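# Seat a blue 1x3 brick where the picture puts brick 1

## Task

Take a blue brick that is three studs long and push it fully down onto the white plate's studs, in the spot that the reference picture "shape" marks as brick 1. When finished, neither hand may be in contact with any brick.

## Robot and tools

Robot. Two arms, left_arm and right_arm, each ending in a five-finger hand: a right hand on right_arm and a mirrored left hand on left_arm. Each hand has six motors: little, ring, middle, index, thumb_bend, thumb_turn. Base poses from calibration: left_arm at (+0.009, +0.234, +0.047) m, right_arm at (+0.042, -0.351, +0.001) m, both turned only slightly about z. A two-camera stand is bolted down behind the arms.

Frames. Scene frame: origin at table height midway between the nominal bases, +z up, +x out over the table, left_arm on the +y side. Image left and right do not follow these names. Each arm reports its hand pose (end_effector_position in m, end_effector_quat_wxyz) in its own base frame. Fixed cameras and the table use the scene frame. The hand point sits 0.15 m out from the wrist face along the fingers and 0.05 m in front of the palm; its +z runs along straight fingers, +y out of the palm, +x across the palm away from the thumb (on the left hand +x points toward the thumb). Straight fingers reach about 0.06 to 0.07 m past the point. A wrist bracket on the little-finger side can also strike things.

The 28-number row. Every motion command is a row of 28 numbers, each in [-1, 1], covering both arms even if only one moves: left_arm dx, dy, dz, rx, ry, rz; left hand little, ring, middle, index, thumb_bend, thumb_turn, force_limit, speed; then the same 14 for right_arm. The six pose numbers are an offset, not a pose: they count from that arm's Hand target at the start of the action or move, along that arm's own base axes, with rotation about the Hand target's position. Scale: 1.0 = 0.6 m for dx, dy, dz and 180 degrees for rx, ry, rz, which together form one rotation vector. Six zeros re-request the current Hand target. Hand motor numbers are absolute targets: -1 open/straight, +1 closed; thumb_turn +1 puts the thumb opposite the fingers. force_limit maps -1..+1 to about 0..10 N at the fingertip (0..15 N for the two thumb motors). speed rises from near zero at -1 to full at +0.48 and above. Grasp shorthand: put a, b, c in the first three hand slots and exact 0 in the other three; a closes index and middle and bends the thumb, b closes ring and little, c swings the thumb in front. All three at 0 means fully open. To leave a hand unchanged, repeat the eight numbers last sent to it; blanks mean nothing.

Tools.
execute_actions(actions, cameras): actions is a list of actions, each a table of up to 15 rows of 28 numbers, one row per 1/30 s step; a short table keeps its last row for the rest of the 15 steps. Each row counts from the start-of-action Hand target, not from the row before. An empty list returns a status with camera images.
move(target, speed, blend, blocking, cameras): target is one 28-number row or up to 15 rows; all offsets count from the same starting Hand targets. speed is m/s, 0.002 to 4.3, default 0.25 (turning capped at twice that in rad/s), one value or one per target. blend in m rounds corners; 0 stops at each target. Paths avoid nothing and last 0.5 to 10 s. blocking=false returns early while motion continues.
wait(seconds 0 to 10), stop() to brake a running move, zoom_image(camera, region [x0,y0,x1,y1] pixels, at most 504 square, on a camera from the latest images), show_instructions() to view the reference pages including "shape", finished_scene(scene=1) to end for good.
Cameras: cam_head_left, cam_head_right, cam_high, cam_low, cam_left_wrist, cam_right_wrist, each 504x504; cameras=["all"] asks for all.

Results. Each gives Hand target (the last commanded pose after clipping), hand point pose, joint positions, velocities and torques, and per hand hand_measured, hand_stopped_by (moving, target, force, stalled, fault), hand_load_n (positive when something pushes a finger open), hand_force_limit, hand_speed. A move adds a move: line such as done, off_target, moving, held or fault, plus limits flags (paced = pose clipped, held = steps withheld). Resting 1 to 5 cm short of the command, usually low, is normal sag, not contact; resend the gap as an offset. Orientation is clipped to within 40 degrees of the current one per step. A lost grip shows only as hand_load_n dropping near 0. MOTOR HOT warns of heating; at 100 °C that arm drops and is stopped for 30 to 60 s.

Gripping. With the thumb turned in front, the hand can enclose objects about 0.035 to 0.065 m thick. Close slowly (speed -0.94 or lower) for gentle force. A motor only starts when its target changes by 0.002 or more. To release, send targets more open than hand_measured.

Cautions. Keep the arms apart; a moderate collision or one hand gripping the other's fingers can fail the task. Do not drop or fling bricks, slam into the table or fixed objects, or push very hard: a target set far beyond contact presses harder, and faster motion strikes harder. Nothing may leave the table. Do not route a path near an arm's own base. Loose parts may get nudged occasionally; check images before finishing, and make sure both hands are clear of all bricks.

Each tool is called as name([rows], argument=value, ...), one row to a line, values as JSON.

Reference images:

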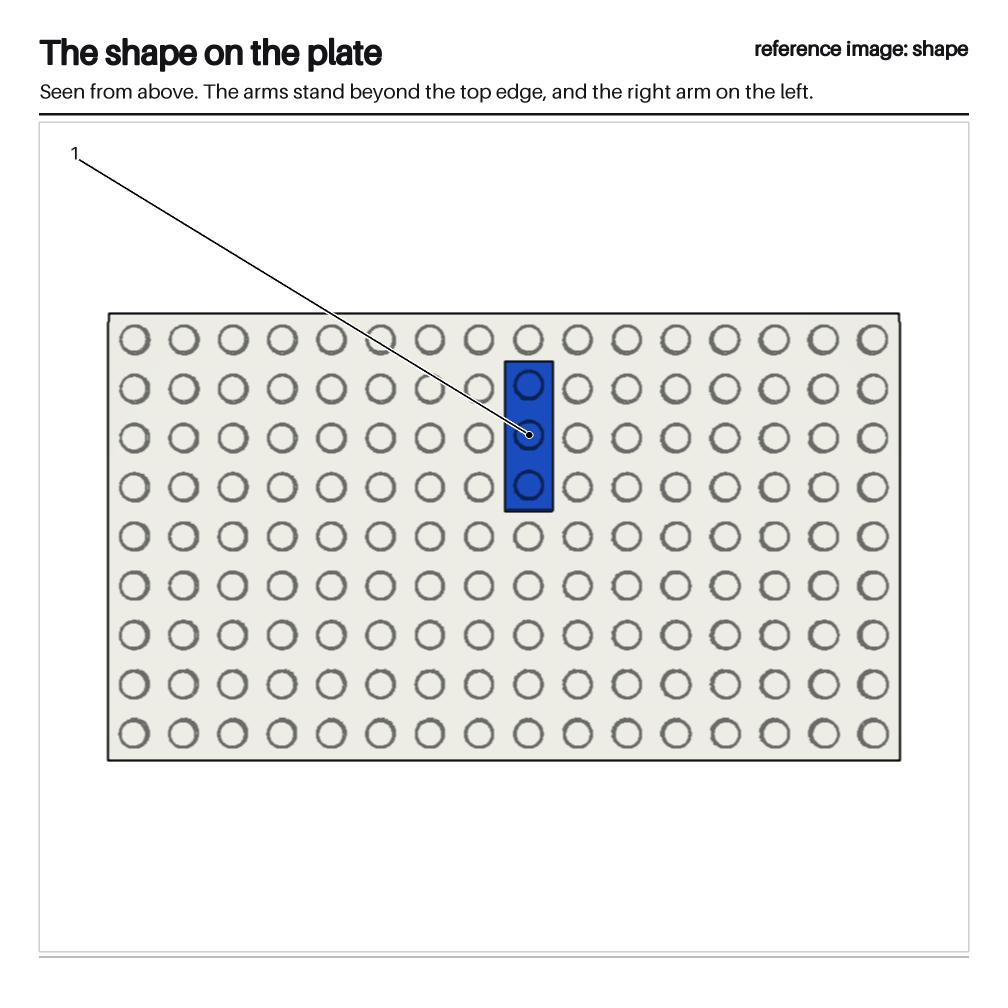

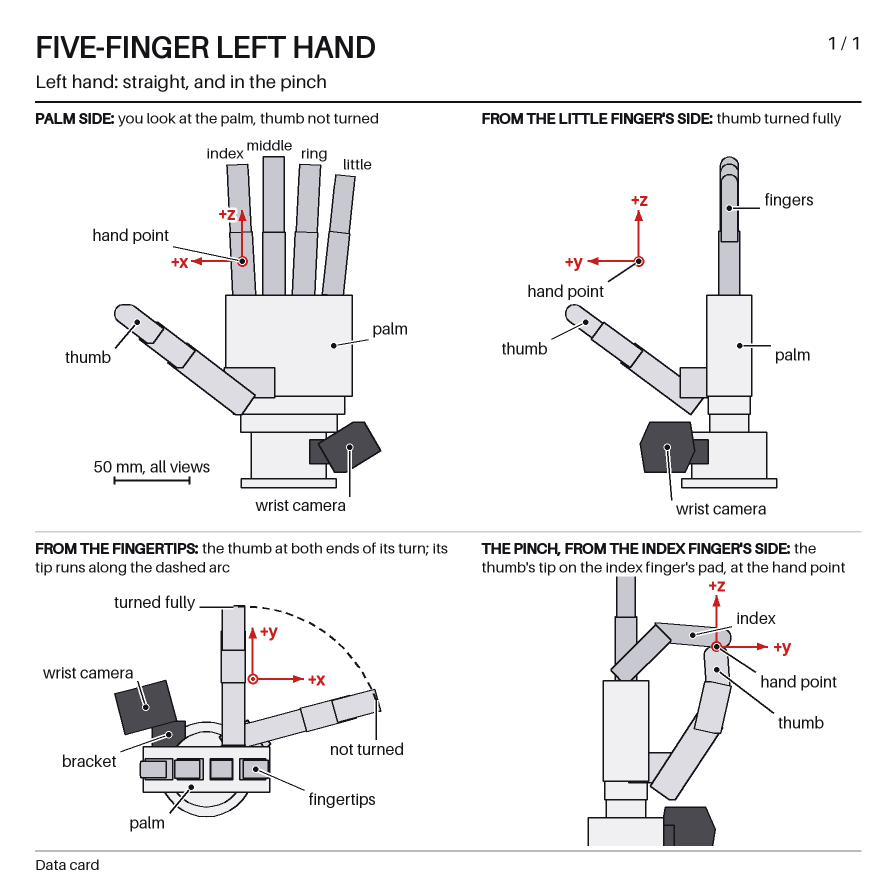

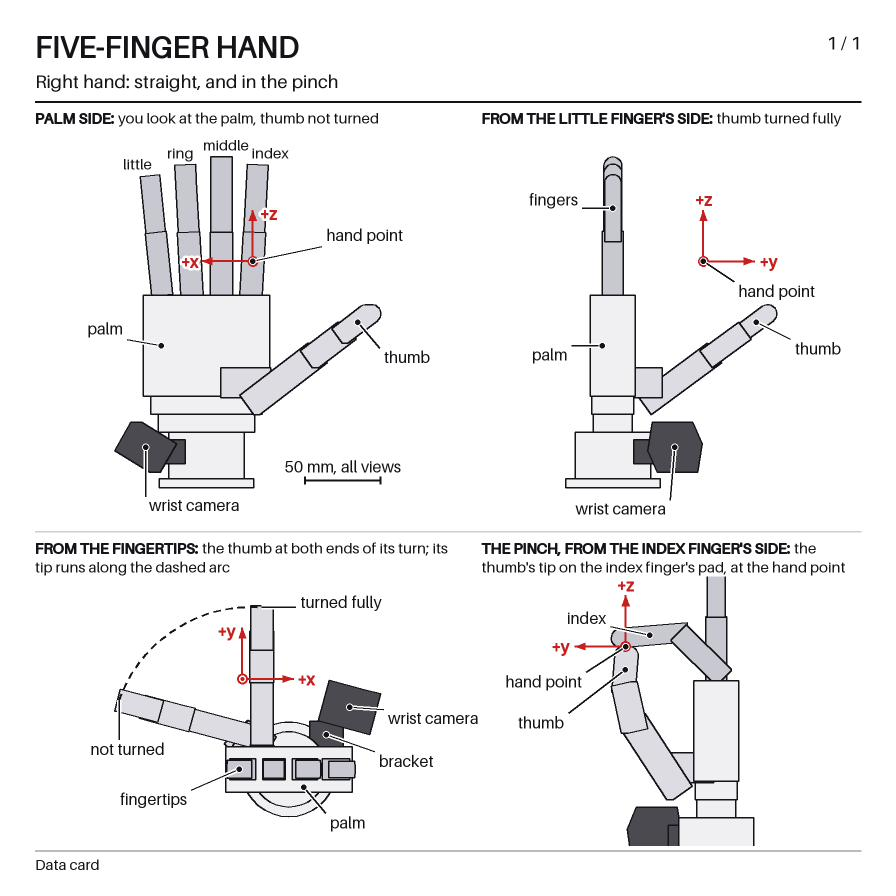

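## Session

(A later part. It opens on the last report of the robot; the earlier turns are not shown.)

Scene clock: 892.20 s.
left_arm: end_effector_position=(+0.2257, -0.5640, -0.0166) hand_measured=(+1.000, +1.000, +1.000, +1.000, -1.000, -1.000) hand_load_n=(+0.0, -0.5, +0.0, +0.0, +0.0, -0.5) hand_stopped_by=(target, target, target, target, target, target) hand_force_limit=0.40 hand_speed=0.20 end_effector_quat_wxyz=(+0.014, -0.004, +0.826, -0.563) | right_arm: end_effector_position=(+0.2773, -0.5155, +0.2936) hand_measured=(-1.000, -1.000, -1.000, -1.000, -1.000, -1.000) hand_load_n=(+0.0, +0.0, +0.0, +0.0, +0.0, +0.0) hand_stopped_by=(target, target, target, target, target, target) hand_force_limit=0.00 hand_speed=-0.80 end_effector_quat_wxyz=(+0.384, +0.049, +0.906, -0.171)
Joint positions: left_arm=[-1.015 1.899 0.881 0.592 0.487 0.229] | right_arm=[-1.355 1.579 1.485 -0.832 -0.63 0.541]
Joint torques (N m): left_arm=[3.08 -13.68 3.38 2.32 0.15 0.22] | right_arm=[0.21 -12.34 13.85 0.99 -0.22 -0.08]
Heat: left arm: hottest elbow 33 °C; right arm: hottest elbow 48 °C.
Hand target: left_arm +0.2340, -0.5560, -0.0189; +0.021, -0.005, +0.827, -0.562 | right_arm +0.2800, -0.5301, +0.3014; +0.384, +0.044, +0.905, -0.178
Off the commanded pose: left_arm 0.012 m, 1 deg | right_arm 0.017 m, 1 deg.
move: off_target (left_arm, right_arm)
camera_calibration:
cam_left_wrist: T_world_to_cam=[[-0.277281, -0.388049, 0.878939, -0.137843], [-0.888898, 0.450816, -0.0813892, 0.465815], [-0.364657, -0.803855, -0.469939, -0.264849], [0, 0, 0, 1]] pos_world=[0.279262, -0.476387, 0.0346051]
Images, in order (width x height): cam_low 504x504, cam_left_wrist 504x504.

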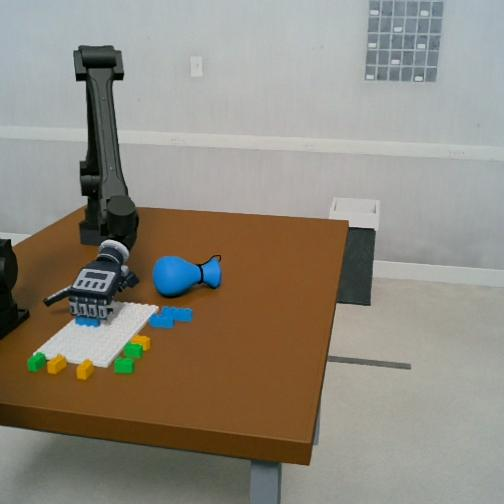

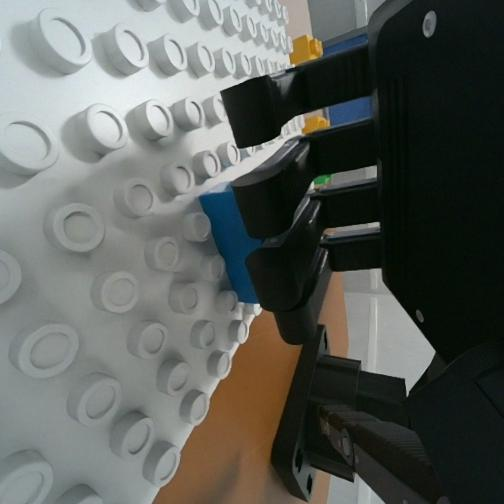

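move(target=[0.0026,-0.0067,0.075,-0.0178,-0.007,0,1.0,1.0,1.0,1.0,-1.0,-1.0,0.4,0.2,0,0,0,0,0,0,-1,-1,-1,-1,-1,-1,0.0,-0.8], speed=0.1, cameras=["cam_low","cam_left_wrist","cam_high"])

zoom_image(camera="cam_low", region=[70, 300, 106, 336])

zoom_image(camera="cam_left_wrist", region=[110, 170, 230, 290])

Scene clock: 894.30 s.
left_arm: end_effector_position=(+0.2280, -0.5660, +0.0263) hand_measured=(+1.000, +1.000, +1.000, +1.000, -1.000, -1.000) hand_load_n=(+0.5, +0.0, +0.0, +0.0, +0.0, -0.5) hand_stopped_by=(target, target, target, target, target, target) hand_force_limit=0.40 hand_speed=0.20 end_effector_quat_wxyz=(+0.028, +0.006, +0.809, -0.587) | right_arm: end_effector_position=(+0.2773, -0.5155, +0.2936) hand_measured=(-1.000, -1.000, -1.000, -1.000, -1.000, -1.000) hand_load_n=(+0.0, +0.0, +0.0, +0.0, +0.0, +0.0) hand_stopped_by=(target, target, target, target, target, target) hand_force_limit=0.00 hand_speed=-0.80 end_effector_quat_wxyz=(+0.384, +0.049, +0.906, -0.171)
Joint positions: left_arm=[-1.012 1.814 0.864 0.592 0.492 0.229] | right_arm=[-1.355 1.579 1.485 -0.832 -0.63 0.541]
Joint torques (N m): left_arm=[3.6 -13.16 4.49 1.7 0.2 0.09] | right_arm=[0.09 -12.28 13.78 0.92 -0.21 -0.08]
Heat: left arm: hottest elbow 33 °C; right arm: hottest elbow 48 °C.
Hand target: left_arm +0.2355, -0.5600, +0.0260; +0.030, +0.001, +0.811, -0.584 | right_arm +0.2800, -0.5301, +0.3014; +0.384, +0.044, +0.905, -0.178
Off the commanded pose: left_arm 0.010 m, 1 deg | right_arm 0.017 m, 1 deg.
move: off_target (right_arm)
camera_calibration:
cam_left_wrist: T_world_to_cam=[[-0.309198, -0.334867, 0.89009, -0.138561], [-0.884206, 0.4458, -0.139436, 0.469822], [-0.35011, -0.830136, -0.433932, -0.264632], [0, 0, 0, 1]] pos_world=[0.279927, -0.475527, 0.0740101]
Images, in order (width x height): cam_high 504x504, cam_low 504x504, cam_left_wrist 504x504.

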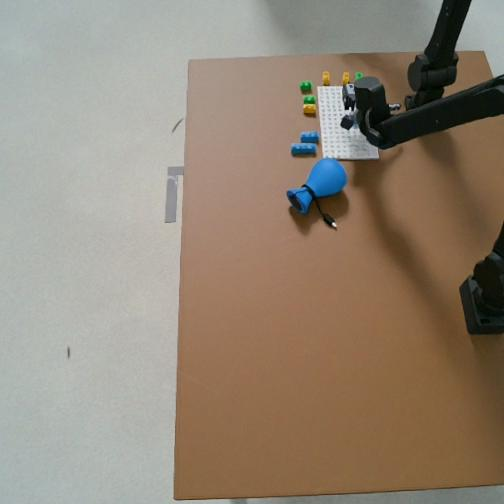

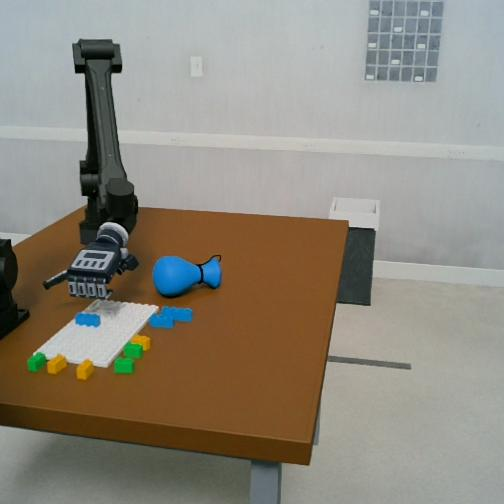

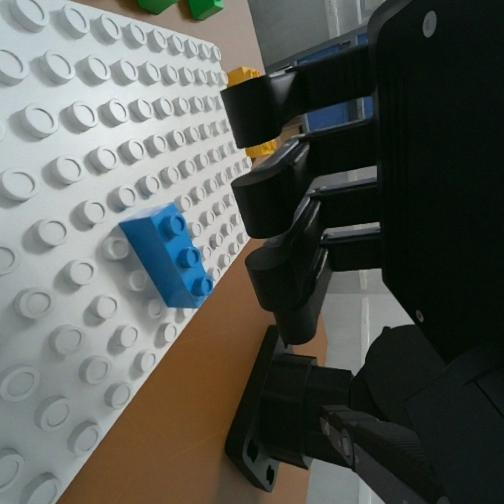

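Scaled by 14.000 from the camera's 504x504 image, which has a finer 720x720 frame.

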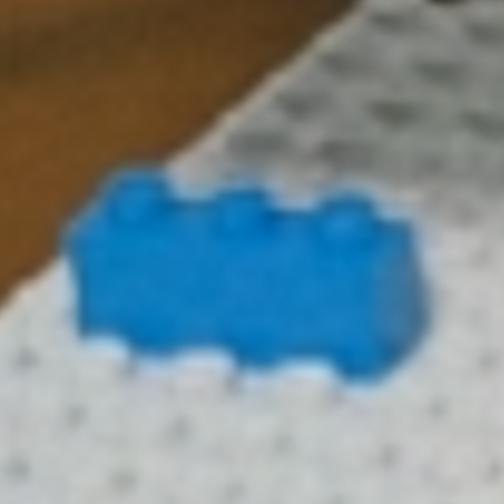

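Scaled by 4.200 from the camera's 504x504 image, which has a finer 720x720 frame.

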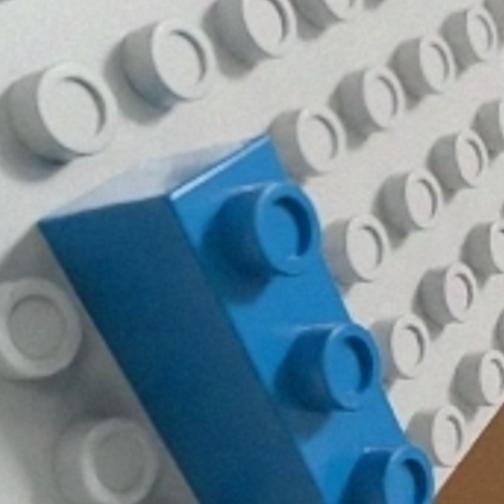

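move(target=[-0.06,0.2,0.11,0,0,0,1.0,1.0,1.0,1.0,-1.0,-1.0,0.4,0.2,0,0,0,0,0,0,-1,-1,-1,-1,-1,-1,0.0,-0.8], speed=0.2, cameras=["cam_low","cam_left_wrist","cam_head_left","cam_head_right","cam_high"])

zoom_image(camera="cam_head_right", region=[382, 386, 418, 422])

zoom_image(camera="cam_head_left", region=[376, 380, 412, 416])

zoom_image(camera="cam_left_wrist", region=[120, 140, 204, 224])

zoom_image(camera="cam_high", region=[342, 102, 378, 138])

Scene clock: 898.10 s.
left_arm: end_effector_position=(+0.1949, -0.4466, +0.0933) hand_measured=(+1.000, +1.000, +1.000, +1.000, -1.000, -1.000) hand_load_n=(+0.0, +0.0, +0.0, +0.0, +0.5, +0.0) hand_stopped_by=(target, target, target, target, target, target) hand_force_limit=0.40 hand_speed=0.20 end_effector_quat_wxyz=(+0.025, +0.001, +0.808, -0.588) | right_arm: end_effector_position=(+0.2773, -0.5155, +0.2936) hand_measured=(-1.000, -1.000, -1.000, -1.000, -1.000, -1.000) hand_load_n=(+0.0, +0.0, +0.0, +0.0, +0.0, -0.5) hand_stopped_by=(target, target, target, target, target, target) hand_force_limit=0.00 hand_speed=-0.80 end_effector_quat_wxyz=(+0.384, +0.049, +0.906, -0.171)
Joint positions: left_arm=[-0.911 1.391 0.582 0.432 0.584 0.26] | right_arm=[-1.355 1.579 1.485 -0.832 -0.63 0.541]
Joint torques (N m): left_arm=[2.96 -8.35 5.07 1.59 0.23 0.17] | right_arm=[0.15 -12.51 13.9 1.01 -0.22 -0.08]
Heat: left arm: hottest elbow 33 °C; right arm: hottest elbow 48 °C.
Hand target: left_arm +0.1995, -0.4400, +0.0919; +0.030, +0.001, +0.811, -0.584 | right_arm +0.2800, -0.5301, +0.3014; +0.384, +0.044, +0.905, -0.178
Off the commanded pose: left_arm 0.008 m, 1 deg | right_arm 0.017 m, 1 deg.
move: off_target (right_arm)
camera_calibration:
cam_left_wrist: T_world_to_cam=[[-0.298714, -0.334732, 0.893714, -0.170795], [-0.887877, 0.440844, -0.13165, 0.394553], [-0.349921, -0.832833, -0.428887, -0.149631], [0, 0, 0, 1]] pos_world=[0.246937, -0.355725, 0.14041]
Images, in order (width x height): cam_head_left 504x504, cam_head_right 504x504, cam_high 504x504, cam_low 504x504, cam_left_wrist 504x504.

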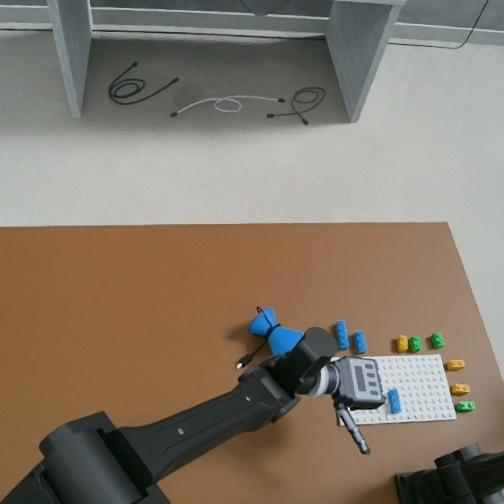

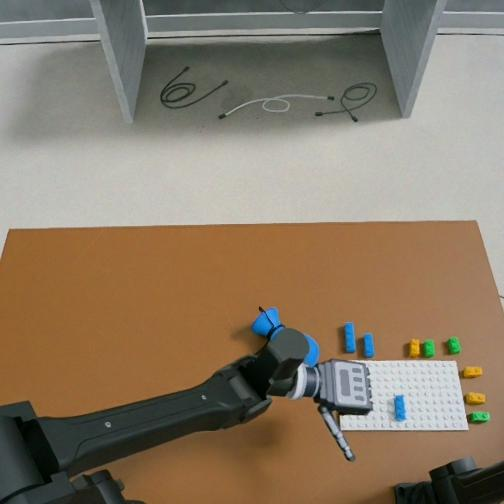

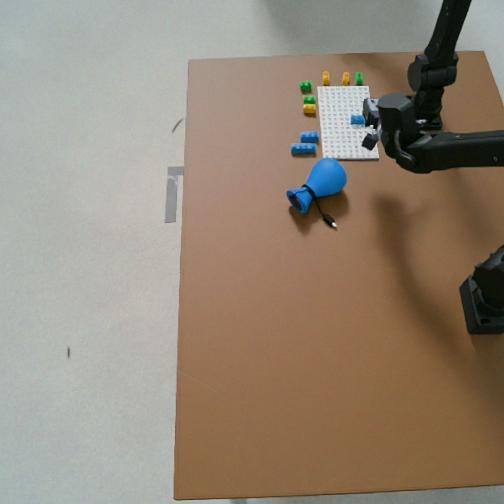

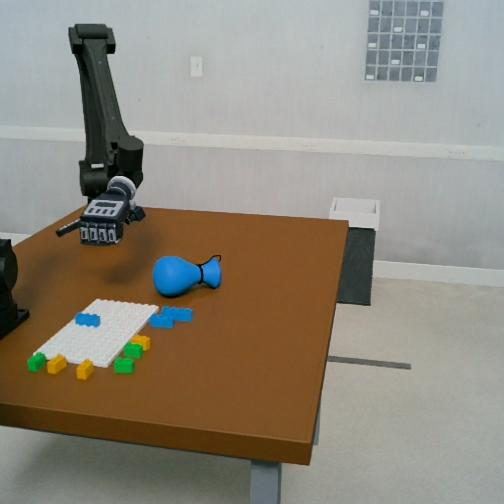

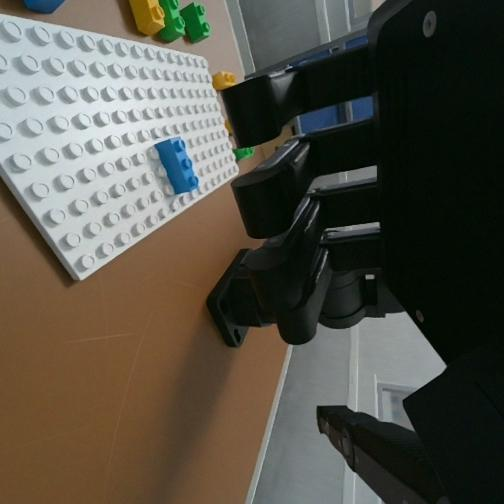

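Scaled by 14.000 from the camera's 504x504 image, which has a finer 720x720 frame.

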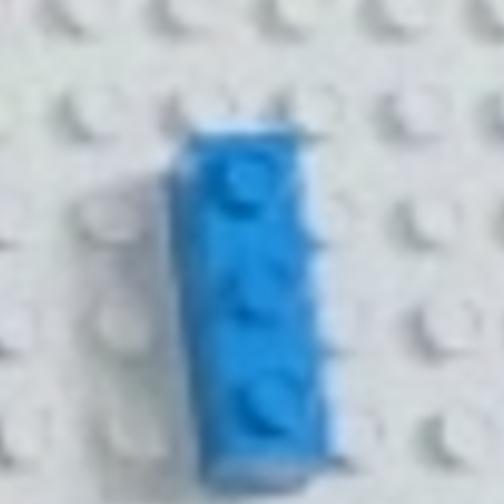

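Scaled by 14.000 from the camera's 504x504 image, which has a finer 720x720 frame.

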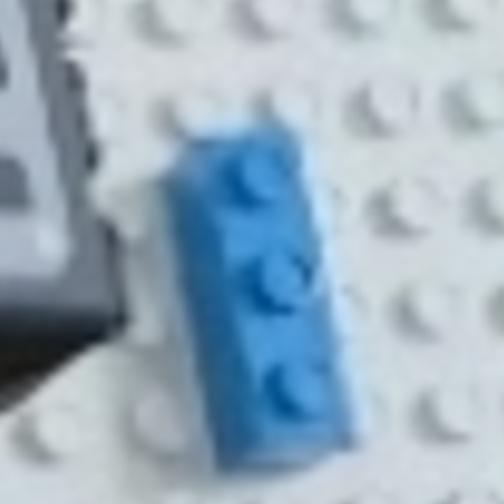

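Scaled by 6.000 from the camera's 504x504 image, which has a finer 720x720 frame.

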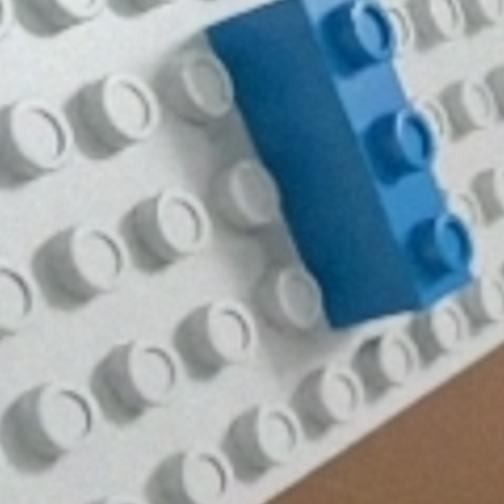

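Scaled by 14.000 from the camera's 504x504 image, which has a finer 720x720 frame.

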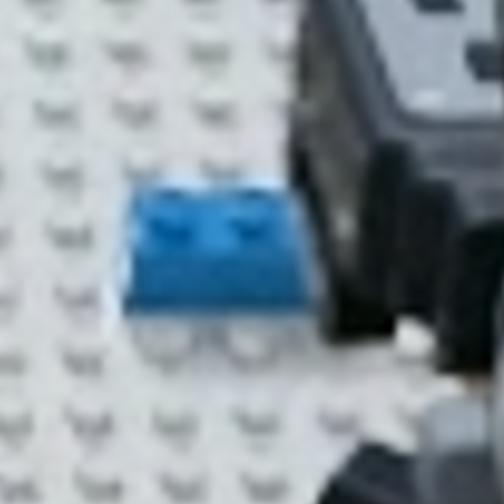

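zoom_image(camera="cam_left_wrist", region=[145, 138, 201, 194])

zoom_image(camera="cam_low", region=[70, 300, 106, 336])

Scaled by 9.000 from the camera's 504x504 image, which has a finer 720x720 frame.

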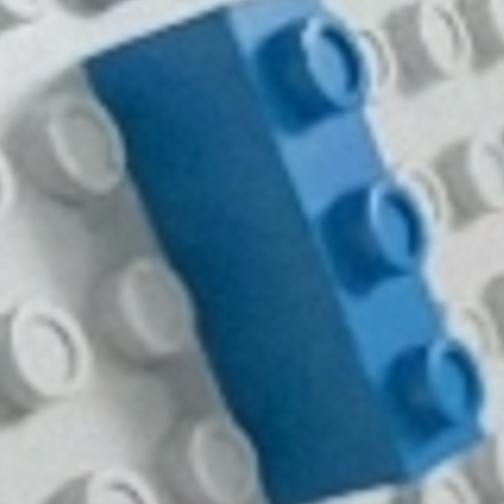

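Scaled by 14.000 from the camera's 504x504 image, which has a finer 720x720 frame.

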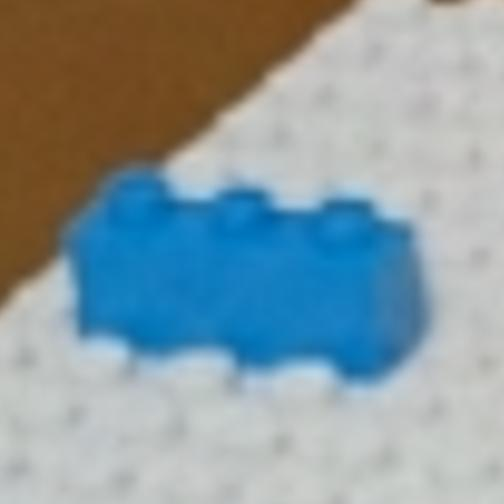

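zoom_image(camera="cam_left_wrist", region=[125, 120, 181, 176])

zoom_image(camera="cam_left_wrist", region=[175, 110, 231, 166])

zoom_image(camera="cam_left_wrist", region=[125, 170, 181, 226])

zoom_image(camera="cam_left_wrist", region=[170, 160, 226, 216])

Scaled by 9.000 from the camera's 504x504 image, which has a finer 720x720 frame.

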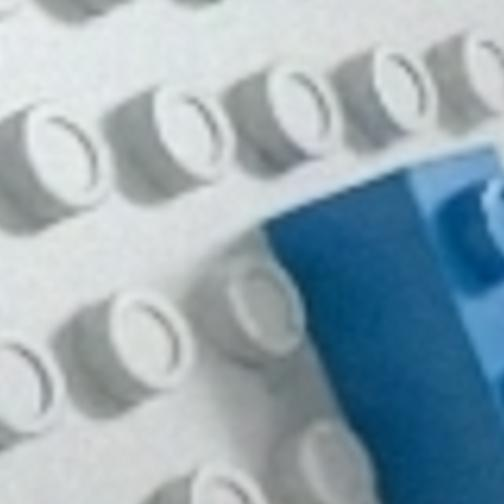

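Scaled by 9.000 from the camera's 504x504 image, which has a finer 720x720 frame.

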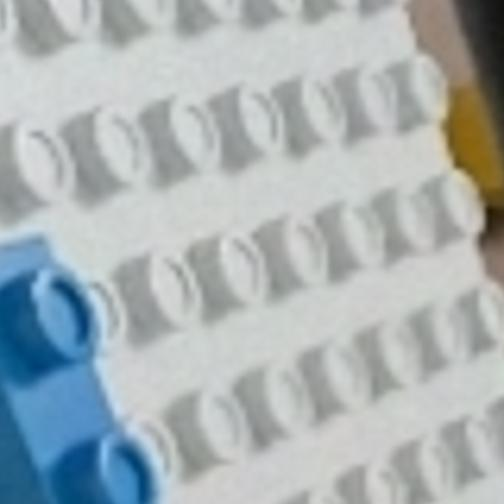

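Scaled by 9.000 from the camera's 504x504 image, which has a finer 720x720 frame.

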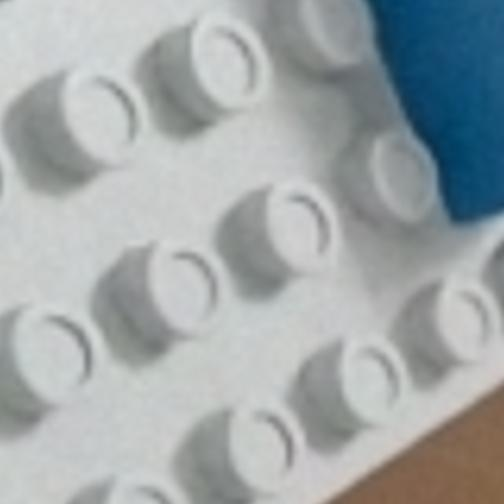

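Scaled by 9.000 from the camera's 504x504 image, which has a finer 720x720 frame.

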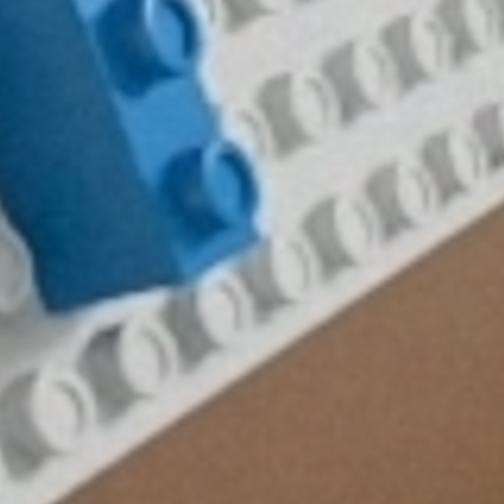

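finished_scene(scene=1)

The scene is finished: the task was done.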